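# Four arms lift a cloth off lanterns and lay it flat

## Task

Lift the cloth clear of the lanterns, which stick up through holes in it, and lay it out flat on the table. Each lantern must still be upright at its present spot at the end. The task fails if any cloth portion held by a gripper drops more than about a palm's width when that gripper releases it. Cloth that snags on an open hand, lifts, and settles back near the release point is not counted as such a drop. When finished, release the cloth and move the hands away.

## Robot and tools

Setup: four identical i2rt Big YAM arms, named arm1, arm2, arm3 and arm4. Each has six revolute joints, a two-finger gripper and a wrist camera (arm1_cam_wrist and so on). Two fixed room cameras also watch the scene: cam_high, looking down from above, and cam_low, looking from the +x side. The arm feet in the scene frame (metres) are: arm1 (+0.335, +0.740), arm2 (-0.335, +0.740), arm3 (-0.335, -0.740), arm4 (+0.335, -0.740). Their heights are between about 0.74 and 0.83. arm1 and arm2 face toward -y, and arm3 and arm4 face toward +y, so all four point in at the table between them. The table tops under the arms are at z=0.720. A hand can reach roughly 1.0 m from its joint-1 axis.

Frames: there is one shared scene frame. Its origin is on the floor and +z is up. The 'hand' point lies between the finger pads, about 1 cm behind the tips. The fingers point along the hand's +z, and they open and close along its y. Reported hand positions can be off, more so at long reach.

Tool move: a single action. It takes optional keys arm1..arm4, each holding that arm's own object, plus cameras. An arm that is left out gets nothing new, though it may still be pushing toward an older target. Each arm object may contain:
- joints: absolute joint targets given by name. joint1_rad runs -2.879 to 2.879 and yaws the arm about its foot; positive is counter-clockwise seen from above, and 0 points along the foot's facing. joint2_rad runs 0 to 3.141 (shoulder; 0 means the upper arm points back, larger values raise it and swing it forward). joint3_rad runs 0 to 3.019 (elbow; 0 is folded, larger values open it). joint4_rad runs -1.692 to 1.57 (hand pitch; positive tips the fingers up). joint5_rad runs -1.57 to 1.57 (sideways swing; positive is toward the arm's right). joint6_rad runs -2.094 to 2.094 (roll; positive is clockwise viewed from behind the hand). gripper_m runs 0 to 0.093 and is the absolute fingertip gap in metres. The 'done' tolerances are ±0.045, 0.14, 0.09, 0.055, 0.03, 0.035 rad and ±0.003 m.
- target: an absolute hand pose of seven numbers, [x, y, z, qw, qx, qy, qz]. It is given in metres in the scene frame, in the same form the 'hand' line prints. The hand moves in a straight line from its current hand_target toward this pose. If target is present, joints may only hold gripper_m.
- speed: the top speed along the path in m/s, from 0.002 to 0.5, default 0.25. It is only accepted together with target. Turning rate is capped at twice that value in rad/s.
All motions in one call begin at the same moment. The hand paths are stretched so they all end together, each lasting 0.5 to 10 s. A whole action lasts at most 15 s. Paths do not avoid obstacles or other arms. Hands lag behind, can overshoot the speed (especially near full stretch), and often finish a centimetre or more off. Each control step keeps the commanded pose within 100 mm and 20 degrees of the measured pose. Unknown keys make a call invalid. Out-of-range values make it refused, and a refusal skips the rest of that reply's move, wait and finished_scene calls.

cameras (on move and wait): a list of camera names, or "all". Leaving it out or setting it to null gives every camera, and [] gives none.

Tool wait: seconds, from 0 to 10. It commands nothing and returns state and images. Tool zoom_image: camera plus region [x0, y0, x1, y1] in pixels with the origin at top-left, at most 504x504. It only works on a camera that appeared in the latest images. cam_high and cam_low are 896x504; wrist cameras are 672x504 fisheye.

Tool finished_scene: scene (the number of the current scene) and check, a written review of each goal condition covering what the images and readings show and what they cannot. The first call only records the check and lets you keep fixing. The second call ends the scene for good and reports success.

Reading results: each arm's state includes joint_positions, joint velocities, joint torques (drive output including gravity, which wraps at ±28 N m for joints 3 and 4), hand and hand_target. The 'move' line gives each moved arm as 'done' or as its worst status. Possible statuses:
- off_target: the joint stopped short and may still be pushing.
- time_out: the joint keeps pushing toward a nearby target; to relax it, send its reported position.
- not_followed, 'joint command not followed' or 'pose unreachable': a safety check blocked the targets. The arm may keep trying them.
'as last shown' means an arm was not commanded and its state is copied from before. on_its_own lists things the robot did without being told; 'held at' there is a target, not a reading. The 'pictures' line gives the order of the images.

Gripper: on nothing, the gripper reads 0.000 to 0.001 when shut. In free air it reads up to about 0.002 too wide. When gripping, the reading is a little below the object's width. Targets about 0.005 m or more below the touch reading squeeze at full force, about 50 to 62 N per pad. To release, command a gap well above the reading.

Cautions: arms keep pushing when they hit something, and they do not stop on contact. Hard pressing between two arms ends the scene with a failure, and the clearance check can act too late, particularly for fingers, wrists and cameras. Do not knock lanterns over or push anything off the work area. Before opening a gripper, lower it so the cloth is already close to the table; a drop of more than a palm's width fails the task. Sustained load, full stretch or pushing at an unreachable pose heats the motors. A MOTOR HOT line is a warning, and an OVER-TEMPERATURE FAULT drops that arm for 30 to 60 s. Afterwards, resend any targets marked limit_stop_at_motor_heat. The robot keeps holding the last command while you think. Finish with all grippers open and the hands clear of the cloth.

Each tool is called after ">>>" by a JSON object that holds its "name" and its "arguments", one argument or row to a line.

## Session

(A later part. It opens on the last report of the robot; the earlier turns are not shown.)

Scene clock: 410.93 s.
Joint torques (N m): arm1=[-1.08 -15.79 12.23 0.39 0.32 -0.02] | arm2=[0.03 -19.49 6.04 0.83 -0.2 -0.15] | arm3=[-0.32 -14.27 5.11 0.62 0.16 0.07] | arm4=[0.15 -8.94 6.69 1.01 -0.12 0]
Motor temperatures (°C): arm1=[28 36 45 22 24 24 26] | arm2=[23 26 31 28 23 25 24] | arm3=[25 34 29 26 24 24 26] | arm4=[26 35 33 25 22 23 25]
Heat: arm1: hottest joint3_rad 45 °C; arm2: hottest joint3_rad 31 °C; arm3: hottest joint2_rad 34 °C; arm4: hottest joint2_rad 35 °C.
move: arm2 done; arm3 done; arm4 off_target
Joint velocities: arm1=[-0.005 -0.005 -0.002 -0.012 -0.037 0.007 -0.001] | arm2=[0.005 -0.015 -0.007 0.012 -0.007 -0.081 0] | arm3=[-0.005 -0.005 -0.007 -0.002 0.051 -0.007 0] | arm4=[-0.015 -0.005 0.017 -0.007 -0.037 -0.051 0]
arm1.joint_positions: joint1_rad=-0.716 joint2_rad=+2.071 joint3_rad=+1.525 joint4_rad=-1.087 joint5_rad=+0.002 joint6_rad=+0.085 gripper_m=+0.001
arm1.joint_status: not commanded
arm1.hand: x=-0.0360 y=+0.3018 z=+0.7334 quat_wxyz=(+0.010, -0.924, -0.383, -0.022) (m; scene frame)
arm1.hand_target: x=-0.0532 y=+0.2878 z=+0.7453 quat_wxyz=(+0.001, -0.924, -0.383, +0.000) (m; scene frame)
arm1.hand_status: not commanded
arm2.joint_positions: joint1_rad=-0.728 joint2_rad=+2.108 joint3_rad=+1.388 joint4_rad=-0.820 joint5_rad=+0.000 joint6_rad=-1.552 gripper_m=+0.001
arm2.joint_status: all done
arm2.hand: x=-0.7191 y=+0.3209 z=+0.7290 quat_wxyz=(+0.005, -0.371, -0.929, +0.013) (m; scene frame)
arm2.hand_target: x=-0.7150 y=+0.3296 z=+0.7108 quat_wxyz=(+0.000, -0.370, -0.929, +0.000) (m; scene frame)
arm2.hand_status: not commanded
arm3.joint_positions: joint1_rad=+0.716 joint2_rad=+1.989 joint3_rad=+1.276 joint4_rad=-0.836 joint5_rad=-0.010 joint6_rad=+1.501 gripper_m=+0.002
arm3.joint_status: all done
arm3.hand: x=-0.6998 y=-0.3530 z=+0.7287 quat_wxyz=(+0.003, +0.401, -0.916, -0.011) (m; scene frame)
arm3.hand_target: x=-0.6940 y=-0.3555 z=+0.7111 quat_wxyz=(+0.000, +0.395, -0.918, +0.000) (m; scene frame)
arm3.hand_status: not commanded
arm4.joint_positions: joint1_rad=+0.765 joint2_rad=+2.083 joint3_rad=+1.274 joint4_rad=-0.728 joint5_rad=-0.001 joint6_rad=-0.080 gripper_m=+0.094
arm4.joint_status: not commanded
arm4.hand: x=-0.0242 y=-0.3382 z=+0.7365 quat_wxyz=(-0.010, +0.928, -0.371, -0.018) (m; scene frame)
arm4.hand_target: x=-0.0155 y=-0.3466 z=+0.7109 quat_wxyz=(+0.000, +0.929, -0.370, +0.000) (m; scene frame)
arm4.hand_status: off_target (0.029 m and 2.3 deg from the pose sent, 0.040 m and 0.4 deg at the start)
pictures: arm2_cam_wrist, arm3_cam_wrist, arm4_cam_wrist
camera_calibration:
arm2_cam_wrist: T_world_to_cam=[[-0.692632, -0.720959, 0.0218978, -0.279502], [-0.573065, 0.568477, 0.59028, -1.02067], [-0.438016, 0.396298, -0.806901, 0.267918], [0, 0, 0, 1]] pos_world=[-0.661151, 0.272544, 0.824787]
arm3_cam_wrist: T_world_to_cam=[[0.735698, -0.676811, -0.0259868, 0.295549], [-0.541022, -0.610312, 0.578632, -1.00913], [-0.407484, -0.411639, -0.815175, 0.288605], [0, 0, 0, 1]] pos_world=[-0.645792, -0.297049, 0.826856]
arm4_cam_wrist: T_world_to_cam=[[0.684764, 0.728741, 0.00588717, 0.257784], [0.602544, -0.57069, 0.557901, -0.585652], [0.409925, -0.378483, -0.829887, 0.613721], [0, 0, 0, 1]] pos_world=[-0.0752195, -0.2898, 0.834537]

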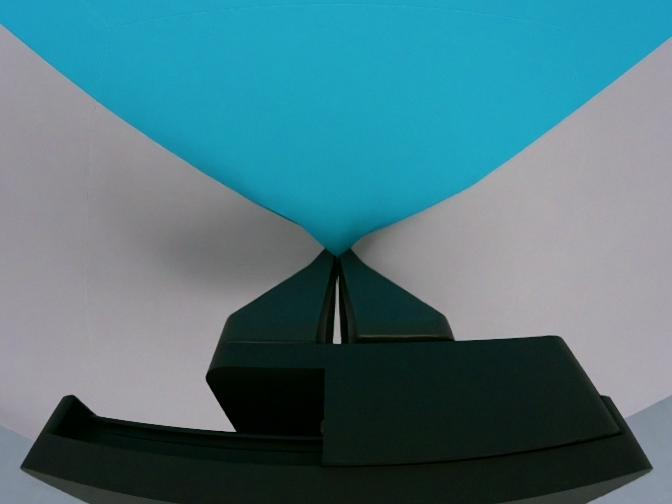

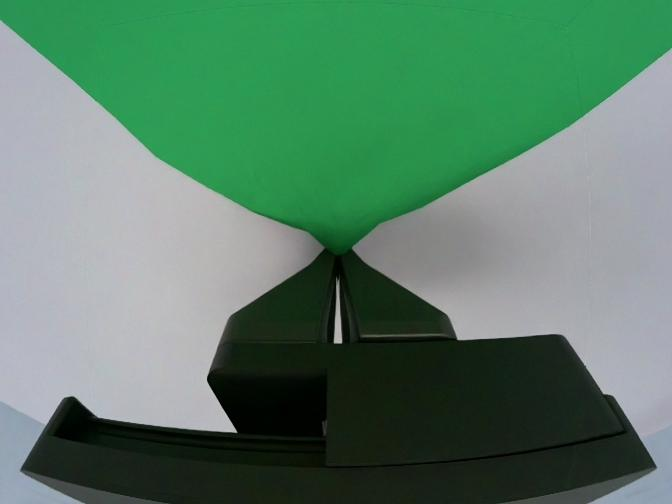

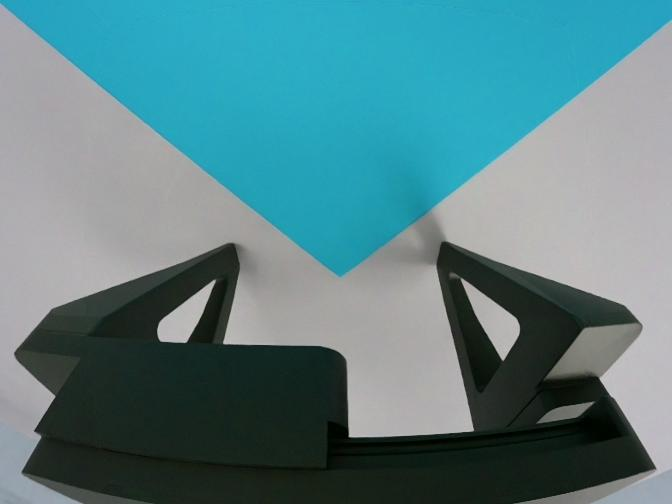

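>>> {"name": "move", "arguments": {
  "arm4": {"joints": {"gripper_m": 0.03}},
  "cameras": []
}}

>>> {"name": "move", "arguments": {
  "arm4": {"joints": {"gripper_m": 0.0}},
  "cameras": ["arm4_cam_wrist", "cam_high"]
}}

Scene clock: 413.17 s.
Joint torques (N m): arm1=[-1.73 -15.91 12.23 0.31 0.29 -0.05] | arm2=[0.03 -19.49 6.02 0.83 -0.19 -0.16] | arm3=[-0.44 -14.1 5.09 0.64 0.17 0.07] | arm4=[0.09 -9 6.71 0.8 -0.12 0]
Motor temperatures (°C): arm1=[28 36 45 22 24 24 26] | arm2=[23 26 31 28 23 25 24] | arm3=[25 34 29 26 24 24 26] | arm4=[26 35 33 25 22 23 25]
Heat: arm1: hottest joint3_rad 45 °C; arm2: hottest joint3_rad 31 °C; arm3: hottest joint2_rad 34 °C; arm4: hottest joint2_rad 35 °C.
move: arm4 done
Joint velocities: arm1=[0.005 -0.005 0.007 0.012 -0.081 -0.037 0] | arm2=[-0.005 -0.005 0.017 -0.012 -0.081 -0.007 0] | arm3=[-0.005 -0.015 0.007 -0.002 -0.022 -0.037 -0.001] | arm4=[-0.015 -0.005 -0.007 -0.007 0.007 -0.081 -0.001]
arm1: as last shown
arm2.joint_positions: joint1_rad=-0.728 joint2_rad=+2.108 joint3_rad=+1.388 joint4_rad=-0.820 joint5_rad=+0.000 joint6_rad=-1.552 gripper_m=+0.001
arm2.joint_status: not commanded
arm2.hand: x=-0.7191 y=+0.3209 z=+0.7290 quat_wxyz=(+0.005, -0.371, -0.929, +0.013) (m; scene frame)
arm2.hand_target: x=-0.7150 y=+0.3296 z=+0.7108 quat_wxyz=(+0.000, -0.370, -0.929, +0.000) (m; scene frame)
arm2.hand_status: not commanded
arm3.joint_positions: joint1_rad=+0.716 joint2_rad=+1.989 joint3_rad=+1.276 joint4_rad=-0.836 joint5_rad=-0.010 joint6_rad=+1.501 gripper_m=+0.002
arm3.joint_status: not commanded
arm3.hand: x=-0.6998 y=-0.3530 z=+0.7287 quat_wxyz=(+0.003, +0.401, -0.916, -0.011) (m; scene frame)
arm3.hand_target: x=-0.6940 y=-0.3555 z=+0.7111 quat_wxyz=(+0.000, +0.395, -0.918, +0.000) (m; scene frame)
arm3.hand_status: not commanded
arm4.joint_positions: joint1_rad=+0.765 joint2_rad=+2.083 joint3_rad=+1.274 joint4_rad=-0.723 joint5_rad=-0.001 joint6_rad=-0.080 gripper_m=+0.030
arm4.joint_status: all done
arm4.hand: x=-0.0251 y=-0.3372 z=+0.7365 quat_wxyz=(-0.011, +0.928, -0.371, -0.020) (m; scene frame)
arm4.hand_target: x=-0.0155 y=-0.3465 z=+0.7109 quat_wxyz=(+0.000, +0.929, -0.370, +0.000) (m; scene frame)
arm4.hand_status: not commanded
pictures: none
No camera images: "cameras" was empty.

Scene clock: 413.70 s.
Joint torques (N m): arm1=[-1.61 -15.5 12.33 0.21 0.29 -0.04] | arm2=[-0.03 -19.49 5.98 0.83 -0.19 -0.16] | arm3=[-0.38 -14.1 5.11 0.62 0.18 0.07] | arm4=[0.15 -9 6.71 0.8 -0.12 0]
Motor temperatures (°C): arm1=[28 36 45 22 24 24 26] | arm2=[23 26 31 28 23 25 24] | arm3=[25 34 29 26 24 24 26] | arm4=[26 35 33 25 22 23 25]
Heat: arm1: hottest joint3_rad 45 °C; arm2: hottest joint3_rad 31 °C; arm3: hottest joint2_rad 34 °C; arm4: hottest joint2_rad 35 °C.
move: arm4 done
Joint velocities: arm1=[-0.005 -0.005 -0.007 -0.012 0.007 -0.066 -0.001] | arm2=[-0.005 -0.005 -0.037 -0.007 -0.022 -0.037 0.001] | arm3=[0.005 -0.005 -0.012 -0.002 -0.066 -0.007 0] | arm4=[-0.005 -0.005 0.002 -0.002 0.022 -0.007 0]
arm1, arm2, arm3: as last shown
arm4.joint_positions: joint1_rad=+0.765 joint2_rad=+2.083 joint3_rad=+1.274 joint4_rad=-0.723 joint5_rad=-0.001 joint6_rad=-0.080 gripper_m=+0.001
arm4.joint_status: all done
arm4.hand: x=-0.0251 y=-0.3371 z=+0.7365 quat_wxyz=(-0.011, +0.928, -0.371, -0.020) (m; scene frame)
arm4.hand_target: x=-0.0155 y=-0.3465 z=+0.7109 quat_wxyz=(+0.000, +0.929, -0.370, +0.000) (m; scene frame)
arm4.hand_status: not commanded
pictures: arm4_cam_wrist, cam_high
camera_calibration:
arm4_cam_wrist: T_world_to_cam=[[0.684777, 0.728725, 0.0063791, 0.257296], [0.604674, -0.573049, 0.553159, -0.581772], [0.406756, -0.374933, -0.833051, 0.617999], [0, 0, 0, 1]] pos_world=[-0.0757831, -0.289173, 0.834996]

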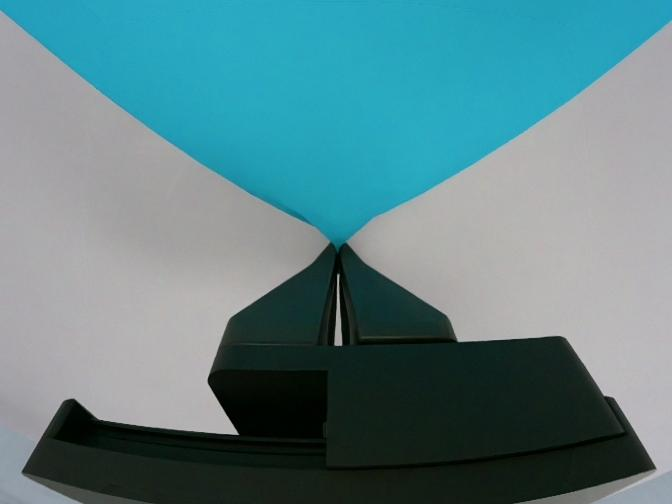

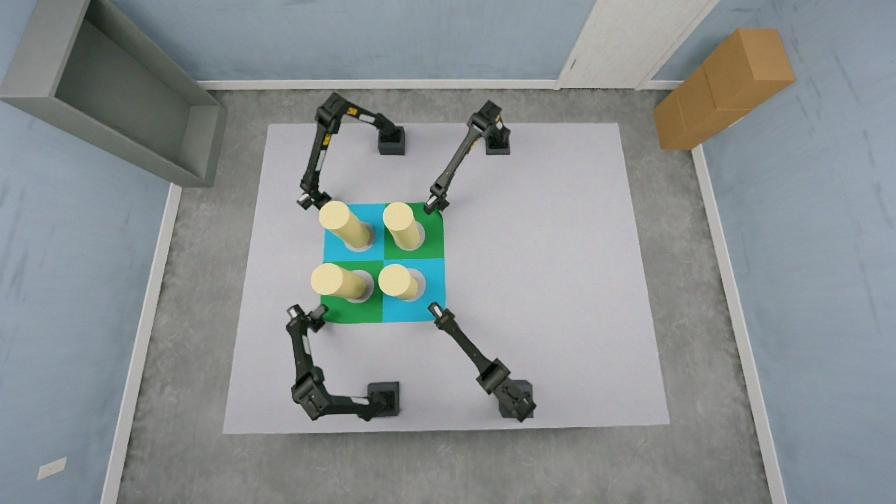

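>>> {"name": "move", "arguments": {
  "arm1": {"target": [-0.050, 0.289, 0.80, 0, 0.9239, 0.3827, 0], "speed": 0.1},
  "arm2": {"target": [-0.725, 0.324, 0.785, 0, 0.3697, 0.9291, 0], "speed": 0.1},
  "arm3": {"target": [-0.721, -0.348, 0.785, 0, -0.3955, 0.9184, 0], "speed": 0.1},
  "arm4": {"target": [-0.048, -0.358, 0.787, 0, -0.9291, 0.3697, 0], "speed": 0.1},
  "cameras": ["all"]
}}

Scene clock: 429.83 s.
Joint torques (N m): arm1=[-1.26 -17.55 12.66 -0.36 0.28 0.02] | arm2=[-0.5 -22.65 11.08 -0.44 -0.03 -0.2] | arm3=[0.67 -19.66 8.85 -0.61 0.16 0.15] | arm4=[1.79 -11.63 10.47 -0.16 -0.15 0.17]
Motor temperatures (°C): arm1=[28 36 45 22 24 24 26] | arm2=[23 27 31 28 23 25 24] | arm3=[25 35 29 26 24 24 27] | arm4=[26 35 32 25 22 23 26]
Heat: arm1: hottest joint3_rad 45 °C; arm2: hottest joint3_rad 31 °C; arm3: hottest joint2_rad 35 °C; arm4: hottest joint2_rad 35 °C.
move: arm1 off_target; arm2 off_target; arm3 off_target; arm4 off_target
Joint velocities: arm1=[-0.005 -0.015 -0.007 -0.007 -0.037 -0.037 -0.001] | arm2=[-0.005 -0.024 -0.027 -0.002 0.081 -0.007 0] | arm3=[0.005 0.005 0.007 -0.007 -0.022 0.037 -0.001] | arm4=[-0.005 -0.005 -0.012 0.007 -0.051 0.022 -0.001]
arm1.joint_positions: joint1_rad=-0.716 joint2_rad=+2.025 joint3_rad=+1.567 joint4_rad=-1.182 joint5_rad=+0.002 joint6_rad=+0.085 gripper_m=+0.001
arm1.joint_status: not commanded
arm1.hand: x=-0.0360 y=+0.3017 z=+0.7739 quat_wxyz=(+0.012, -0.923, -0.383, -0.025) (m; scene frame)
arm1.hand_target: x=-0.0495 y=+0.2894 z=+0.8003 quat_wxyz=(+0.000, -0.924, -0.383, +0.000) (m; scene frame)
arm1.hand_status: off_target (0.032 m and 3.2 deg from the pose sent, 0.069 m and 2.8 deg at the start)
arm2.joint_positions: joint1_rad=-0.728 joint2_rad=+2.048 joint3_rad=+1.395 joint4_rad=-0.958 joint5_rad=-0.004 joint6_rad=-1.555 gripper_m=+0.001
arm2.joint_status: not commanded
arm2.hand: x=-0.7058 y=+0.3345 z=+0.7639 quat_wxyz=(-0.009, -0.369, -0.929, -0.020) (m; scene frame)
arm2.hand_target: x=-0.7247 y=+0.3244 z=+0.7851 quat_wxyz=(+0.000, -0.370, -0.929, +0.000) (m; scene frame)
arm2.hand_status: off_target (0.030 m and 2.5 deg from the pose sent, 0.056 m and 1.6 deg at the start)
arm3.joint_positions: joint1_rad=+0.727 joint2_rad=+1.982 joint3_rad=+1.353 joint4_rad=-1.000 joint5_rad=-0.010 joint6_rad=+1.519 gripper_m=+0.002
arm3.joint_status: not commanded
arm3.hand: x=-0.7025 y=-0.3584 z=+0.7556 quat_wxyz=(-0.011, +0.396, -0.918, +0.027) (m; scene frame)
arm3.hand_target: x=-0.7208 y=-0.3483 z=+0.7845 quat_wxyz=(+0.000, +0.395, -0.919, +0.000) (m; scene frame)
arm3.hand_status: off_target (0.036 m and 3.3 deg from the pose sent, 0.060 m and 1.4 deg at the start)
arm4.joint_positions: joint1_rad=+0.807 joint2_rad=+2.011 joint3_rad=+1.303 joint4_rad=-0.882 joint5_rad=-0.001 joint6_rad=-0.040 gripper_m=+0.001
arm4.joint_status: not commanded
arm4.hand: x=-0.0350 y=-0.3599 z=+0.7811 quat_wxyz=(+0.001, +0.929, -0.370, +0.006) (m; scene frame)
arm4.hand_target: x=-0.0478 y=-0.3587 z=+0.7873 quat_wxyz=(+0.000, +0.929, -0.369, +0.000) (m; scene frame)
arm4.hand_status: off_target (0.014 m and 0.7 deg from the pose sent, 0.059 m and 2.7 deg at the start)
pictures: arm1_cam_wrist, arm2_cam_wrist, arm3_cam_wrist, arm4_cam_wrist, cam_high, cam_low
camera_calibration:
arm1_cam_wrist: T_world_to_cam=[[-0.707889, 0.706278, -0.00800853, -0.230663], [0.560259, 0.568369, 0.60255, -0.609385], [0.43012, 0.422051, -0.798041, 0.636138], [0, 0, 0, 1]] pos_world=[-0.0954859, 0.240784, 0.873002]
arm2_cam_wrist: T_world_to_cam=[[-0.689569, -0.722554, -0.0490939, -0.204283], [-0.604622, 0.537054, 0.588223, -1.05155], [-0.398656, 0.435303, -0.807208, 0.311469], [0, 0, 0, 1]] pos_world=[-0.652487, 0.28155, 0.859936]
arm3_cam_wrist: T_world_to_cam=[[0.728842, -0.682515, 0.0544266, 0.226949], [-0.578645, -0.571524, 0.581833, -1.04446], [-0.366004, -0.455558, -0.811485, 0.31776], [0, 0, 0, 1]] pos_world=[-0.653483, -0.297282, 0.85321]
arm4_cam_wrist: T_world_to_cam=[[0.682789, 0.730613, 0.00216648, 0.284279], [0.583368, -0.546963, 0.600428, -0.641781], [0.439865, -0.408702, -0.799676, 0.613487], [0, 0, 0, 1]] pos_world=[-0.0895602, -0.307995, 0.875318]

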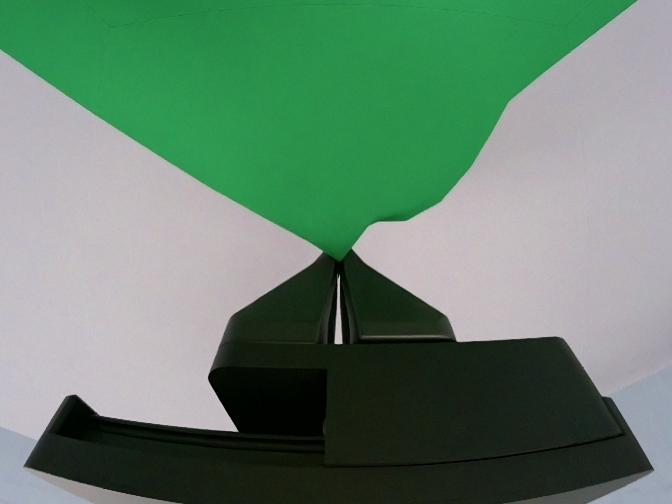

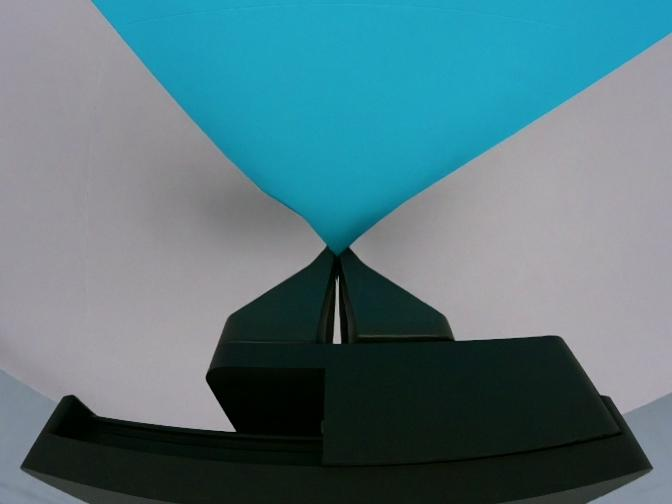

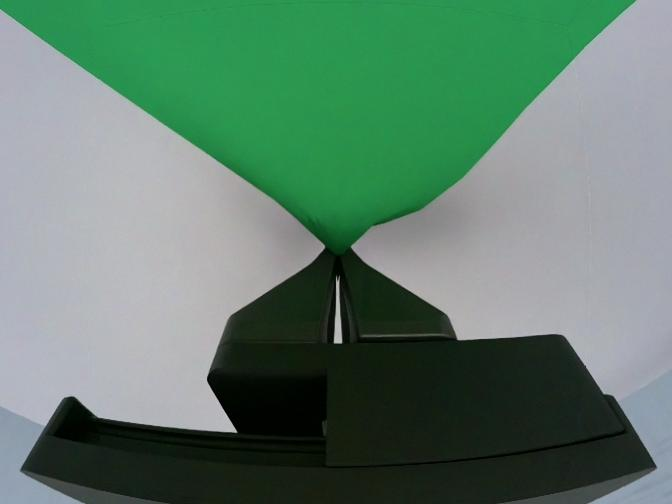

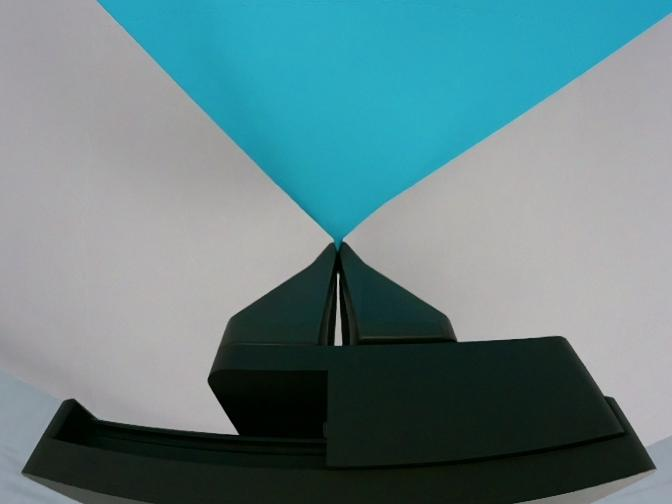

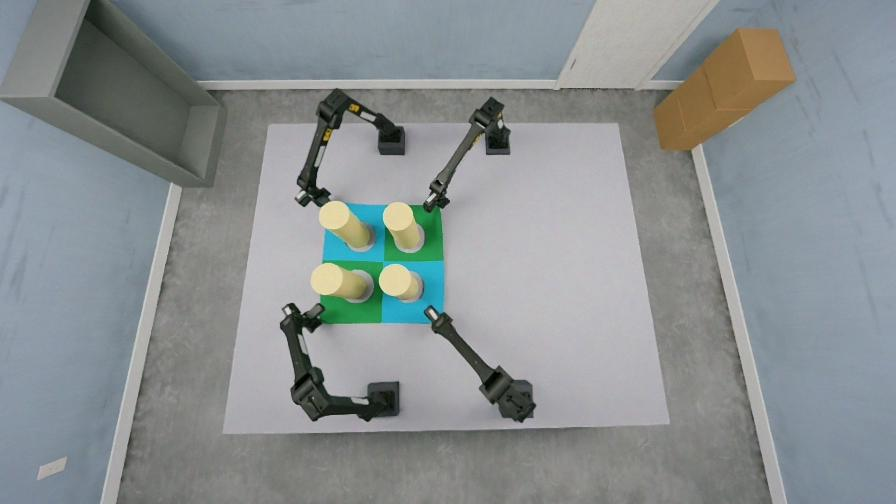

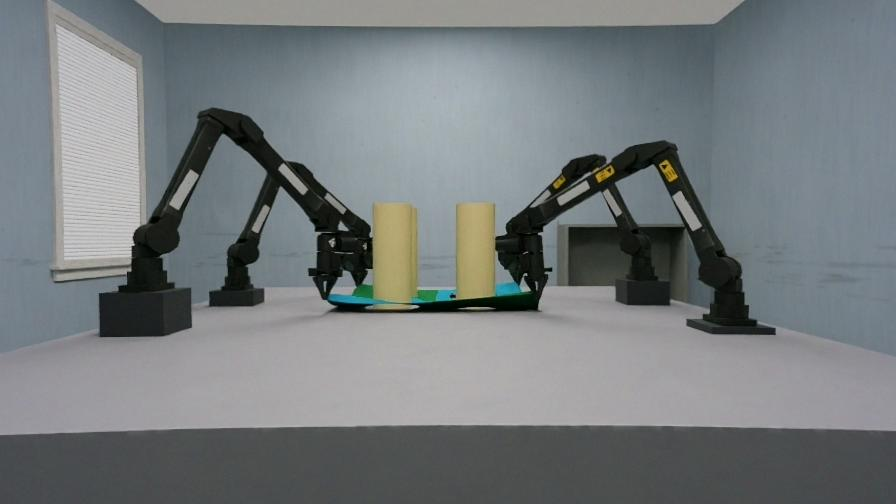

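>>> {"name": "zoom_image", "arguments": {
  "camera": "cam_high",
  "region": [300, 190, 470, 340]
}}

>>> {"name": "zoom_image", "arguments": {
  "camera": "cam_low",
  "region": [290, 190, 590, 330]
}}

Scaled by 2.965.

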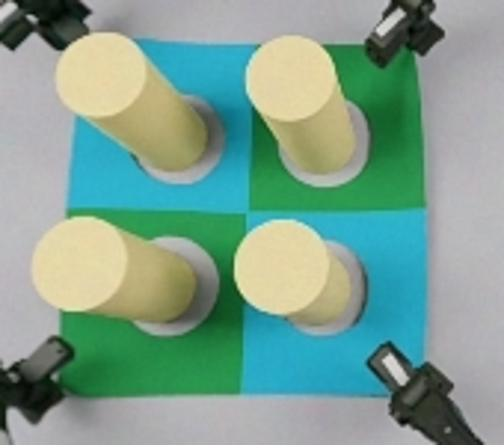

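Scaled by 1.680.

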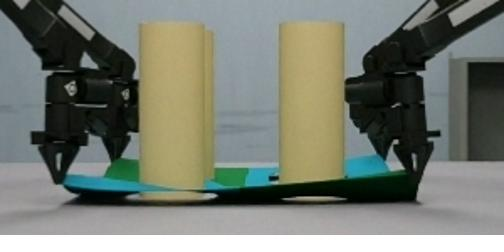

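>>> {"name": "move", "arguments": {
  "arm1": {"target": [-0.053, 0.289, 0.925, 0, 0.9239, 0.3827, 0], "speed": 0.15},
  "arm2": {"target": [-0.733, 0.314, 0.918, 0, 0.3697, 0.9291, 0], "speed": 0.15},
  "arm3": {"target": [-0.735, -0.344, 0.922, 0, -0.3955, 0.9184, 0], "speed": 0.15},
  "arm4": {"target": [-0.056, -0.352, 0.908, 0, -0.9291, 0.3697, 0], "speed": 0.15},
  "cameras": ["cam_high", "cam_low"]
}}

Scene clock: 444.87 s.
Joint torques (N m): arm1=[-1.14 -17.96 13.91 -0.51 0.3 0] | arm2=[-0.44 -22.36 13.22 -0.51 -0.03 -0.18] | arm3=[0.73 -19.14 10.35 -0.57 0.14 0.16] | arm4=[1.49 -11.4 12.57 -0.17 -0.16 0.17]
Motor temperatures (°C): arm1=[28 37 42 22 24 24 26] | arm2=[23 28 33 28 23 24 24] | arm3=[25 36 30 26 24 24 27] | arm4=[26 35 33 25 22 23 27]
Heat: arm1: hottest joint3_rad 42 °C; arm2: hottest joint3_rad 33 °C; arm3: hottest joint2_rad 36 °C; arm4: hottest joint2_rad 35 °C.
move: arm1 off_target; arm2 off_target; arm3 off_target; arm4 off_target
Joint velocities: arm1=[-0.005 -0.024 -0.012 0.002 -0.081 -0.007 0.001] | arm2=[-0.015 -0.015 -0.007 -0.002 0.037 0.022 0] | arm3=[-0.015 -0.005 -0.017 0.007 0.051 -0.007 0] | arm4=[-0.015 0.005 -0.002 -0.002 0.022 0.022 0.001]
arm1.joint_positions: joint1_rad=-0.716 joint2_rad=+1.954 joint3_rad=+1.786 joint4_rad=-1.478 joint5_rad=+0.002 joint6_rad=+0.085 gripper_m=+0.001
arm1.joint_status: not commanded
arm1.hand: x=-0.0418 y=+0.2961 z=+0.8942 quat_wxyz=(+0.013, -0.923, -0.383, -0.028) (m; scene frame)
arm1.hand_target: x=-0.0528 y=+0.2892 z=+0.9252 quat_wxyz=(+0.000, -0.924, -0.383, +0.001) (m; scene frame)
arm1.hand_status: off_target (0.034 m and 3.6 deg from the pose sent, 0.153 m and 3.2 deg at the start)
arm2.joint_positions: joint1_rad=-0.728 joint2_rad=+1.931 joint3_rad=+1.582 joint4_rad=-1.275 joint5_rad=-0.004 joint6_rad=-1.556 gripper_m=+0.001
arm2.joint_status: not commanded
arm2.hand: x=-0.7161 y=+0.3229 z=+0.8906 quat_wxyz=(-0.011, -0.369, -0.929, -0.026) (m; scene frame)
arm2.hand_target: x=-0.7335 y=+0.3142 z=+0.9179 quat_wxyz=(+0.000, -0.370, -0.929, +0.000) (m; scene frame)
arm2.hand_status: off_target (0.033 m and 3.3 deg from the pose sent, 0.158 m and 2.5 deg at the start)
arm3.joint_positions: joint1_rad=+0.736 joint2_rad=+1.876 joint3_rad=+1.577 joint4_rad=-1.338 joint5_rad=-0.010 joint6_rad=+1.529 gripper_m=+0.002
arm3.joint_status: not commanded
arm3.hand: x=-0.7206 y=-0.3493 z=+0.8887 quat_wxyz=(-0.012, +0.396, -0.918, +0.031) (m; scene frame)
arm3.hand_target: x=-0.7357 y=-0.3435 z=+0.9210 quat_wxyz=(+0.000, +0.396, -0.918, +0.000) (m; scene frame)
arm3.hand_status: off_target (0.037 m and 3.8 deg from the pose sent, 0.170 m and 3.3 deg at the start)
arm4.joint_positions: joint1_rad=+0.810 joint2_rad=+1.871 joint3_rad=+1.440 joint4_rad=-1.168 joint5_rad=-0.001 joint6_rad=-0.038 gripper_m=+0.001
arm4.joint_status: not commanded
arm4.hand: x=-0.0417 y=-0.3553 z=+0.8981 quat_wxyz=(+0.003, +0.929, -0.370, +0.010) (m; scene frame)
arm4.hand_target: x=-0.0550 y=-0.3530 z=+0.9090 quat_wxyz=(+0.000, +0.929, -0.370, +0.000) (m; scene frame)
arm4.hand_status: off_target (0.018 m and 1.2 deg from the pose sent, 0.129 m and 0.7 deg at the start)
pictures: cam_high, cam_low

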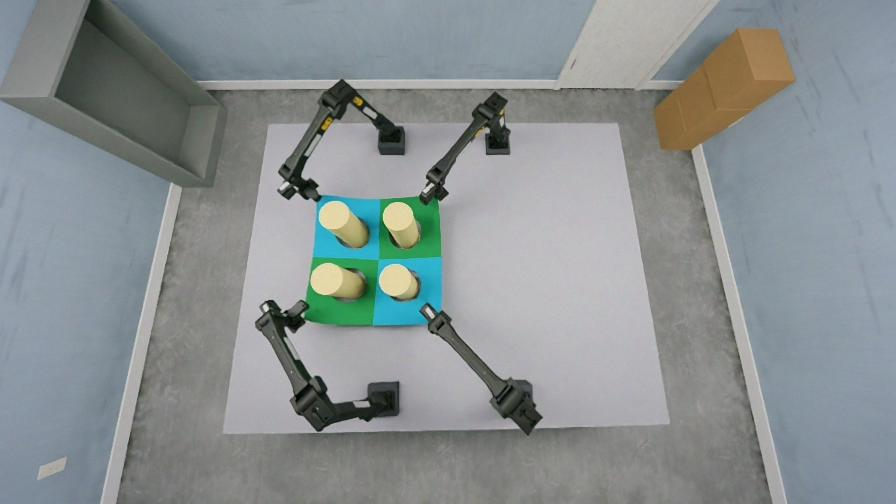

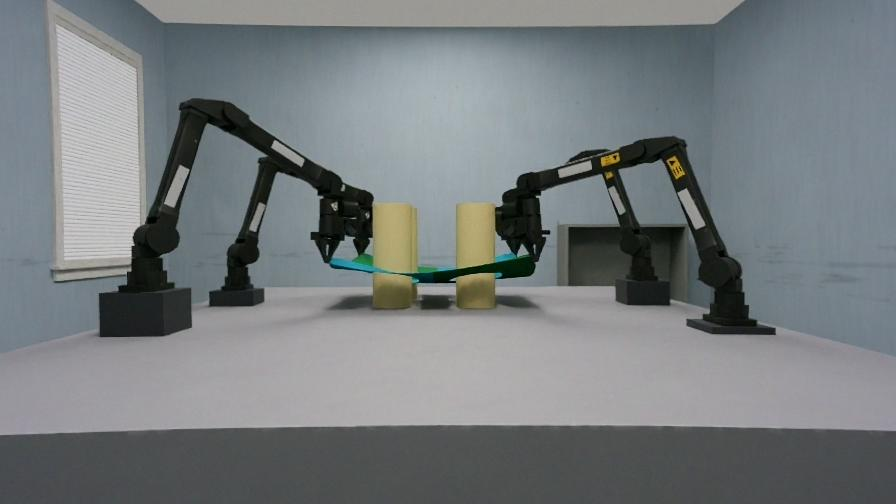

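>>> {"name": "zoom_image", "arguments": {
  "camera": "cam_high",
  "region": [290, 180, 460, 340]
}}

>>> {"name": "zoom_image", "arguments": {
  "camera": "cam_low",
  "region": [290, 190, 590, 330]
}}

Scaled by 2.965.

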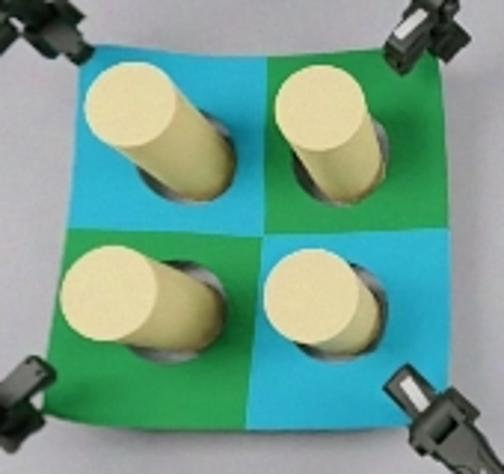

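Scaled by 1.680.

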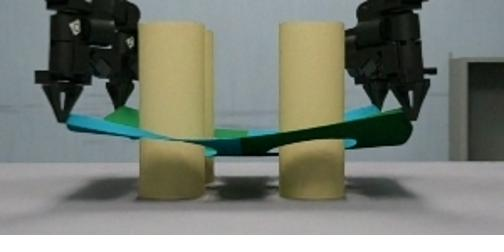

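>>> {"name": "move", "arguments": {
  "arm1": {"target": [-0.041, 0.298, 1.06, 0.1032, 0.8858, 0.3851, -0.2373], "speed": 0.15},
  "arm2": {"target": [-0.747, 0.319, 1.057, -0.0936, 0.3572, 0.8975, -0.2413], "speed": 0.15},
  "arm3": {"target": [-0.752, -0.354, 1.062, -0.0889, -0.3821, 0.8871, 0.2431], "speed": 0.15},
  "arm4": {"target": [-0.043, -0.366, 1.041, 0.0980, -0.8940, 0.3657, 0.2395], "speed": 0.15},
  "cameras": ["cam_high", "cam_low"]
}}

Scene clock: 467.90 s.
Joint torques (N m): arm1=[-0.26 -12.98 10.18 1.26 0.35 -0.07] | arm2=[-1.08 -18.61 9.02 1.98 -0.11 -0.15] | arm3=[1.26 -14.8 7.79 1.76 0.09 0.08] | arm4=[1.26 -7.59 10.28 1.4 -0.08 0.18]
Motor temperatures (°C): arm1=[28 37 43 22 24 23 26] | arm2=[23 28 35 28 23 24 25] | arm3=[25 37 33 26 24 24 28] | arm4=[26 35 36 24 22 23 27]
Heat: arm1: hottest joint3_rad 43 °C; arm2: hottest joint3_rad 35 °C; arm3: hottest joint2_rad 37 °C; arm4: hottest joint3_rad 36 °C.
move: arm1 done; arm2 done; arm3 off_target; arm4 done
Joint velocities: arm1=[-0.005 0.005 0.002 -0.007 -0.007 0.022 -0.002] | arm2=[-0.015 0.015 0.002 0.007 -0.022 0.022 -0.002] | arm3=[-0.005 -0.005 -0.002 -0.007 -0.051 -0.081 0] | arm4=[-0.005 -0.005 0.002 0.002 0.037 -0.007 -0.001]
arm1.joint_positions: joint1_rad=-0.712 joint2_rad=+1.575 joint3_rad=+1.612 joint4_rad=-1.121 joint5_rad=+0.036 joint6_rad=+0.053 gripper_m=+0.001
arm1.joint_status: not commanded
arm1.hand: x=-0.0461 y=+0.2976 z=+1.0527 quat_wxyz=(-0.097, -0.890, -0.382, +0.228) (m; scene frame)
arm1.hand_target: x=-0.0418 y=+0.2971 z=+1.0620 quat_wxyz=(-0.099, -0.884, -0.390, +0.239) (m; scene frame)
arm1.hand_status: done (0.009 m and 1.5 deg from the pose sent, 0.166 m and 33.7 deg at the start)
arm2.joint_positions: joint1_rad=-0.751 joint2_rad=+1.574 joint3_rad=+1.455 joint4_rad=-0.946 joint5_rad=-0.020 joint6_rad=-1.577 gripper_m=+0.001
arm2.joint_status: not commanded
arm2.hand: x=-0.7408 y=+0.3113 z=+1.0540 quat_wxyz=(+0.085, -0.356, -0.901, +0.234) (m; scene frame)
arm2.hand_target: x=-0.7481 y=+0.3184 z=+1.0575 quat_wxyz=(+0.092, -0.358, -0.897, +0.241) (m; scene frame)
arm2.hand_status: done (0.010 m and 1.4 deg from the pose sent, 0.169 m and 33.3 deg at the start)
arm3.joint_positions: joint1_rad=+0.769 joint2_rad=+1.527 joint3_rad=+1.473 joint4_rad=-1.042 joint5_rad=+0.022 joint6_rad=+1.562 gripper_m=+0.002
arm3.joint_status: not commanded
arm3.hand: x=-0.7437 y=-0.3471 z=+1.0476 quat_wxyz=(+0.076, +0.385, -0.893, -0.223) (m; scene frame)
arm3.hand_target: x=-0.7530 y=-0.3530 z=+1.0617 quat_wxyz=(+0.090, +0.385, -0.886, -0.242) (m; scene frame)
arm3.hand_status: off_target (0.018 m and 2.8 deg from the pose sent, 0.176 m and 33.8 deg at the start)
arm4.joint_positions: joint1_rad=+0.811 joint2_rad=+1.442 joint3_rad=+1.214 joint4_rad=-0.817 joint5_rad=-0.009 joint6_rad=-0.016 gripper_m=+0.001
arm4.joint_status: not commanded
arm4.hand: x=-0.0407 y=-0.3600 z=+1.0470 quat_wxyz=(-0.101, +0.893, -0.365, -0.243) (m; scene frame)
arm4.hand_target: x=-0.0424 y=-0.3666 z=+1.0418 quat_wxyz=(-0.096, +0.894, -0.367, -0.240) (m; scene frame)
arm4.hand_status: done (0.009 m and 0.6 deg from the pose sent, 0.143 m and 31.2 deg at the start)
pictures: cam_high, cam_low

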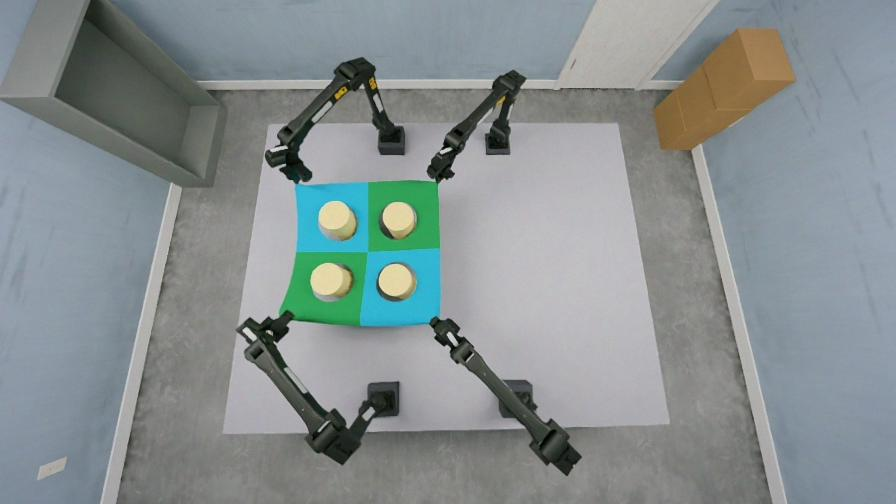

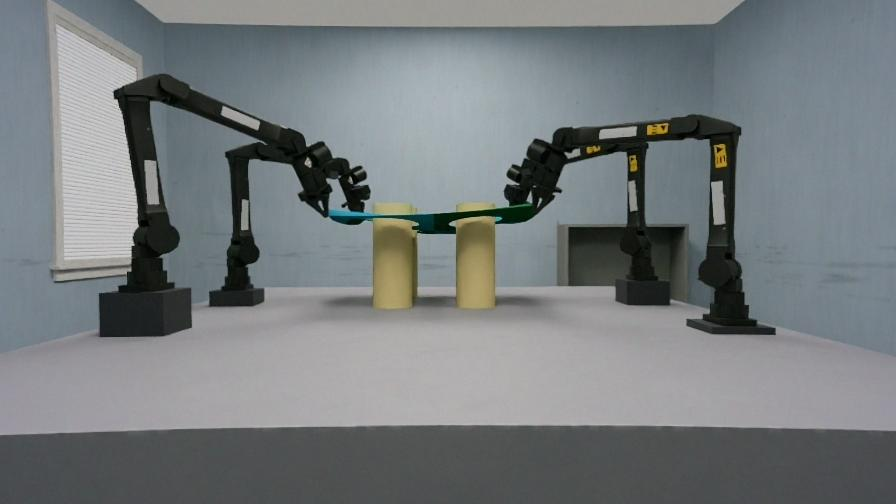

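>>> {"name": "zoom_image", "arguments": {
  "camera": "cam_high",
  "region": [275, 165, 455, 345]
}}

>>> {"name": "zoom_image", "arguments": {
  "camera": "cam_low",
  "region": [290, 170, 590, 320]
}}

Scaled by 2.800.

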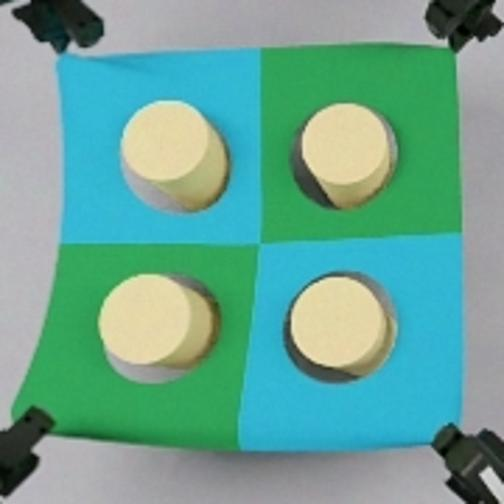

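Scaled by 1.680.

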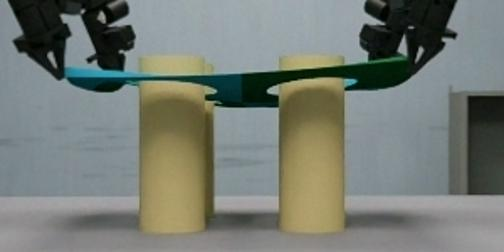

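>>> {"name": "move", "arguments": {
  "arm1": {"target": [-0.033, 0.304, 1.235, 0.1526, 0.8473, 0.3684, -0.3510], "speed": 0.2},
  "arm2": {"target": [-0.742, 0.328, 1.230, -0.1384, 0.3417, 0.8583, -0.3567], "speed": 0.2},
  "arm3": {"target": [-0.744, -0.360, 1.237, -0.1315, -0.3654, 0.8485, 0.3594], "speed": 0.2},
  "arm4": {"target": [-0.037, -0.371, 1.222, 0.1449, -0.8552, 0.3498, 0.3542], "speed": 0.2},
  "cameras": ["cam_high", "cam_low"]
}}

Scene clock: 474.23 s.
Joint torques (N m): arm1=[-0.62 -12.04 15.05 0.62 0.43 -0.05] | arm2=[-1.32 -14.27 15.58 0.98 -0.01 -0.12] | arm3=[1.38 -12.1 11.84 0.85 0.05 0] | arm4=[0.97 -5.42 15.47 0.99 -0.16 0.15]
Motor temperatures (°C): arm1=[28 36 43 22 24 23 26] | arm2=[23 28 34 28 23 24 25] | arm3=[25 37 33 26 24 23 28] | arm4=[26 35 36 24 22 23 27]
Heat: arm1: hottest joint3_rad 43 °C; arm2: hottest joint3_rad 34 °C; arm3: hottest joint2_rad 37 °C; arm4: hottest joint3_rad 36 °C.
move: arm1 off_target; arm2 off_target; arm3 off_target; arm4 off_target
Joint velocities: arm1=[-0.005 -0.005 0.002 -0.017 0.11 0.037 0.001] | arm2=[0.005 -0.005 -0.007 -0.002 0.037 0.037 -0.001] | arm3=[0.005 -0.005 -0.017 0.002 -0.051 -0.051 0] | arm4=[-0.005 -0.005 0.007 -0.002 -0.007 -0.037 0]
arm1.joint_positions: joint1_rad=-0.700 joint2_rad=+1.494 joint3_rad=+1.825 joint4_rad=-1.192 joint5_rad=+0.052 joint6_rad=+0.053 gripper_m=+0.001
arm1.joint_status: not commanded
arm1.hand: x=-0.0378 y=+0.3014 z=+1.1983 quat_wxyz=(-0.140, -0.859, -0.369, +0.326) (m; scene frame)
arm1.hand_target: x=-0.0326 y=+0.3045 z=+1.2351 quat_wxyz=(-0.150, -0.846, -0.370, +0.352) (m; scene frame)
arm1.hand_status: off_target (0.037 m and 3.5 deg from the pose sent, 0.183 m and 16.3 deg at the start)
arm2.joint_positions: joint1_rad=-0.754 joint2_rad=+1.416 joint3_rad=+1.566 joint4_rad=-0.988 joint5_rad=-0.032 joint6_rad=-1.577 gripper_m=+0.001
arm2.joint_status: not commanded
arm2.hand: x=-0.7295 y=+0.3230 z=+1.1952 quat_wxyz=(+0.122, -0.341, -0.870, +0.336) (m; scene frame)
arm2.hand_target: x=-0.7415 y=+0.3279 z=+1.2298 quat_wxyz=(+0.138, -0.342, -0.858, +0.357) (m; scene frame)
arm2.hand_status: off_target (0.037 m and 3.4 deg from the pose sent, 0.177 m and 16.2 deg at the start)
arm3.joint_positions: joint1_rad=+0.769 joint2_rad=+1.407 joint3_rad=+1.660 joint4_rad=-1.100 joint5_rad=+0.042 joint6_rad=+1.562 gripper_m=+0.002
arm3.joint_status: not commanded
arm3.hand: x=-0.7373 y=-0.3511 z=+1.2016 quat_wxyz=(+0.115, +0.366, -0.860, -0.336) (m; scene frame)
arm3.hand_target: x=-0.7444 y=-0.3591 z=+1.2371 quat_wxyz=(+0.132, +0.367, -0.848, -0.360) (m; scene frame)
arm3.hand_status: off_target (0.037 m and 3.6 deg from the pose sent, 0.190 m and 17.8 deg at the start)
arm4.joint_positions: joint1_rad=+0.811 joint2_rad=+1.271 joint3_rad=+1.369 joint4_rad=-0.917 joint5_rad=-0.009 joint6_rad=-0.015 gripper_m=+0.001
arm4.joint_status: not commanded
arm4.hand: x=-0.0312 y=-0.3705 z=+1.2013 quat_wxyz=(-0.143, +0.860, -0.351, -0.342) (m; scene frame)
arm4.hand_target: x=-0.0354 y=-0.3725 z=+1.2221 quat_wxyz=(-0.144, +0.855, -0.350, -0.355) (m; scene frame)
arm4.hand_status: off_target (0.021 m and 1.5 deg from the pose sent, 0.175 m and 14.4 deg at the start)
pictures: cam_high, cam_low

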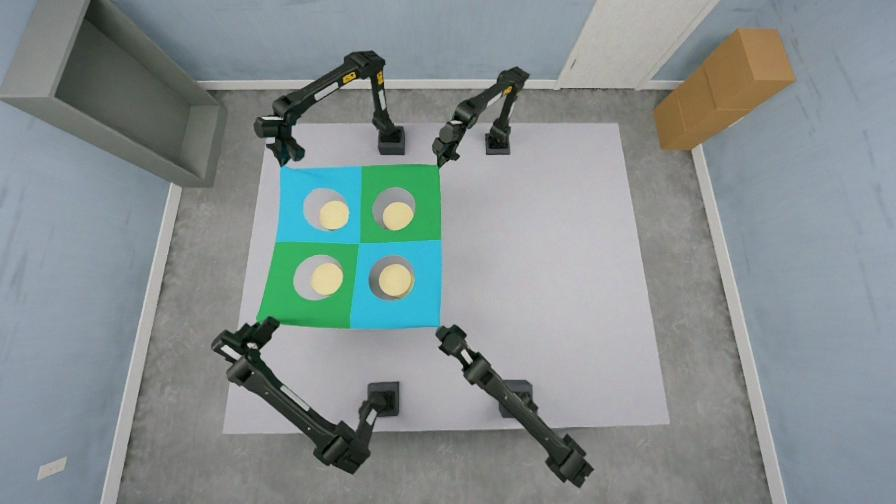

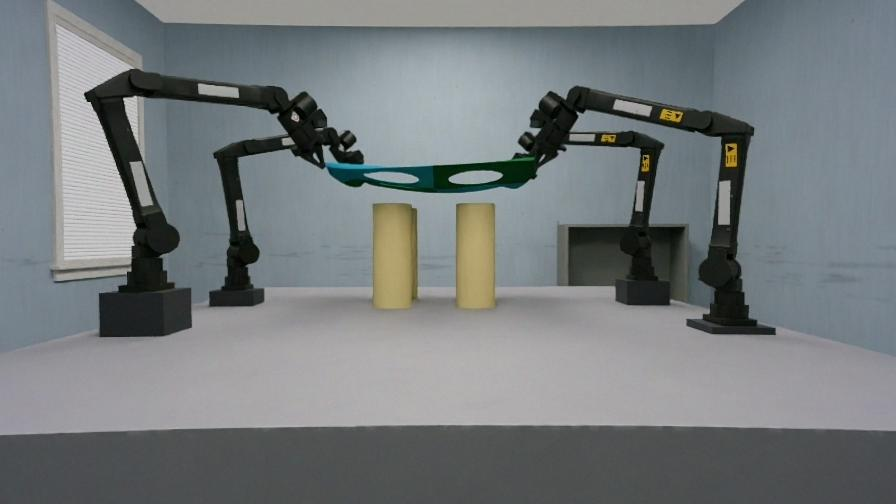

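>>> {"name": "move", "arguments": {
  "arm1": {"target": [0.325, 0.304, 1.26, 0.3474, 0.8473, 0.3684, -0.1606], "speed": 0.2},
  "arm2": {"target": [-0.375, 0.325, 1.255, 0.1113, 0.3416, 0.8584, -0.3662], "speed": 0.2},
  "arm3": {"target": [-0.378, -0.358, 1.255, 0.1144, -0.3654, 0.8485, 0.3652], "speed": 0.2},
  "arm4": {"target": [0.325, -0.371, 1.24, 0.3511, -0.8552, 0.3498, 0.1523], "speed": 0.2},
  "cameras": ["cam_high", "cam_low"]
}}

Scene clock: 491.60 s.
Joint torques (N m): arm1=[-0.85 -6.36 9.36 1.81 0.25 0.13] | arm2=[0.15 -8.76 9.01 1.43 0.19 0.04] | arm3=[0.62 -5.89 7.35 1.2 -0.05 -0.2] | arm4=[-0.56 -1.26 10.82 1.95 -0.03 -0.05]
Motor temperatures (°C): arm1=[28 35 45 22 24 23 26] | arm2=[23 26 38 28 23 24 25] | arm3=[25 35 34 26 24 23 28] | arm4=[26 35 38 24 22 23 27]
Heat: arm1: hottest joint3_rad 45 °C; arm2: hottest joint3_rad 38 °C; arm3: hottest joint2_rad 35 °C; arm4: hottest joint3_rad 38 °C.
move: arm1 off_target; arm2 off_target; arm3 off_target; arm4 done
Joint velocities: arm1=[-0.005 -0.015 0.002 0.012 -0.037 -0.066 0] | arm2=[-0.005 0.015 -0.012 -0.012 0.007 -0.051 0] | arm3=[-0.005 -0.015 -0.002 0.007 -0.051 0.022 0] | arm4=[-0.015 0.005 0.012 -0.022 -0.022 0.037 0]
arm1.joint_positions: joint1_rad=-0.035 joint2_rad=+1.194 joint3_rad=+1.684 joint4_rad=-1.322 joint5_rad=-0.002 joint6_rad=+0.719 gripper_m=+0.001
arm1.joint_status: not commanded
arm1.hand: x=+0.3285 y=+0.2985 z=+1.2510 quat_wxyz=(-0.333, -0.850, -0.377, +0.156) (m; scene frame)
arm1.hand_target: x=+0.3294 y=+0.3055 z=+1.2615 quat_wxyz=(-0.347, -0.847, -0.368, +0.160) (m; scene frame)
arm1.hand_status: off_target (0.011 m and 2.0 deg from the pose sent, 0.368 m and 30.5 deg at the start)
arm2.joint_positions: joint1_rad=-0.070 joint2_rad=+1.056 joint3_rad=+1.406 joint4_rad=-1.135 joint5_rad=-0.009 joint6_rad=-0.913 gripper_m=+0.001
arm2.joint_status: not commanded
arm2.hand: x=-0.3697 y=+0.3124 z=+1.2566 quat_wxyz=(-0.113, -0.333, -0.862, +0.364) (m; scene frame)
arm2.hand_target: x=-0.3729 y=+0.3185 z=+1.2564 quat_wxyz=(-0.110, -0.341, -0.859, +0.366) (m; scene frame)
arm2.hand_status: off_target (0.014 m and 1.1 deg from the pose sent, 0.360 m and 27.0 deg at the start)
arm3.joint_positions: joint1_rad=+0.048 joint2_rad=+1.024 joint3_rad=+1.454 joint4_rad=-1.235 joint5_rad=-0.011 joint6_rad=+0.874 gripper_m=+0.002
arm3.joint_status: not commanded
arm3.hand: x=-0.3742 y=-0.3449 z=+1.2494 quat_wxyz=(-0.113, +0.357, -0.855, -0.360) (m; scene frame)
arm3.hand_target: x=-0.3772 y=-0.3519 z=+1.2557 quat_wxyz=(-0.114, +0.365, -0.847, -0.369) (m; scene frame)
arm3.hand_status: off_target (0.015 m and 1.4 deg from the pose sent, 0.363 m and 26.6 deg at the start)
arm4.joint_positions: joint1_rad=+0.081 joint2_rad=+0.897 joint3_rad=+1.209 joint4_rad=-1.110 joint5_rad=+0.012 joint6_rad=-0.751 gripper_m=+0.001
arm4.joint_status: not commanded
arm4.hand: x=+0.3214 y=-0.3697 z=+1.2399 quat_wxyz=(-0.347, +0.856, -0.351, -0.156) (m; scene frame)
arm4.hand_target: x=+0.3258 y=-0.3716 z=+1.2401 quat_wxyz=(-0.353, +0.855, -0.349, -0.152) (m; scene frame)
arm4.hand_status: done (0.004 m and 0.6 deg from the pose sent, 0.358 m and 32.3 deg at the start)
pictures: cam_high, cam_low

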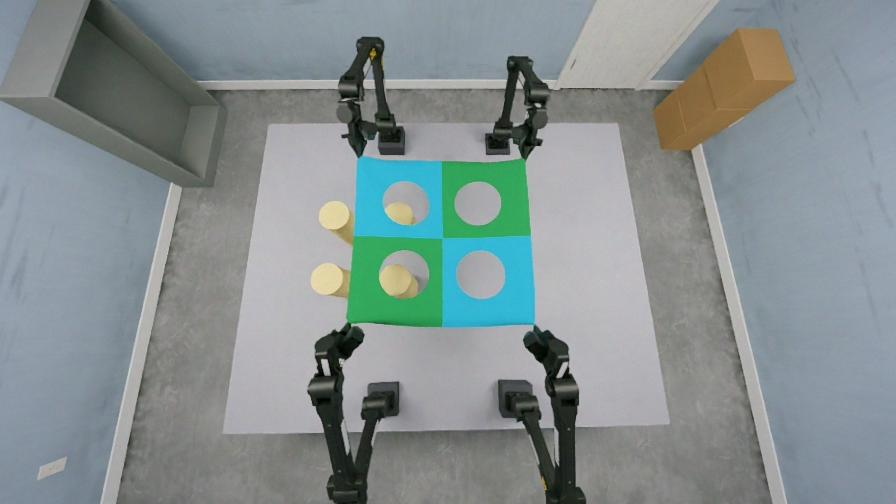

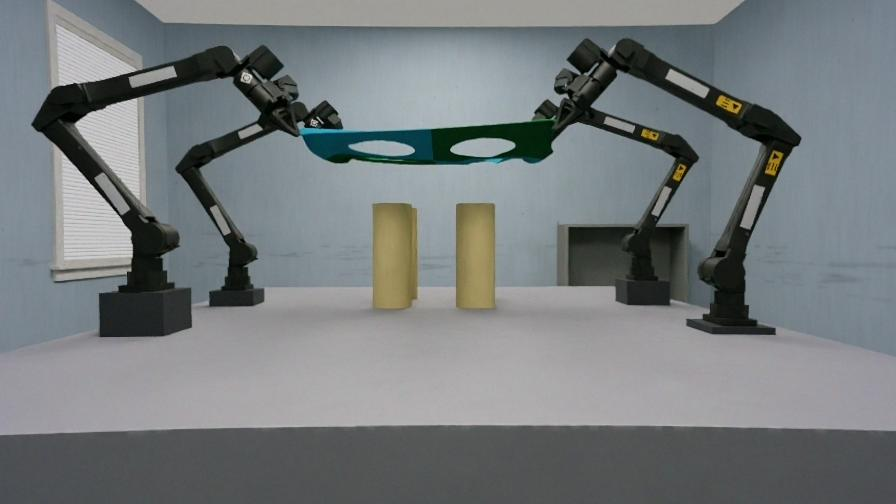

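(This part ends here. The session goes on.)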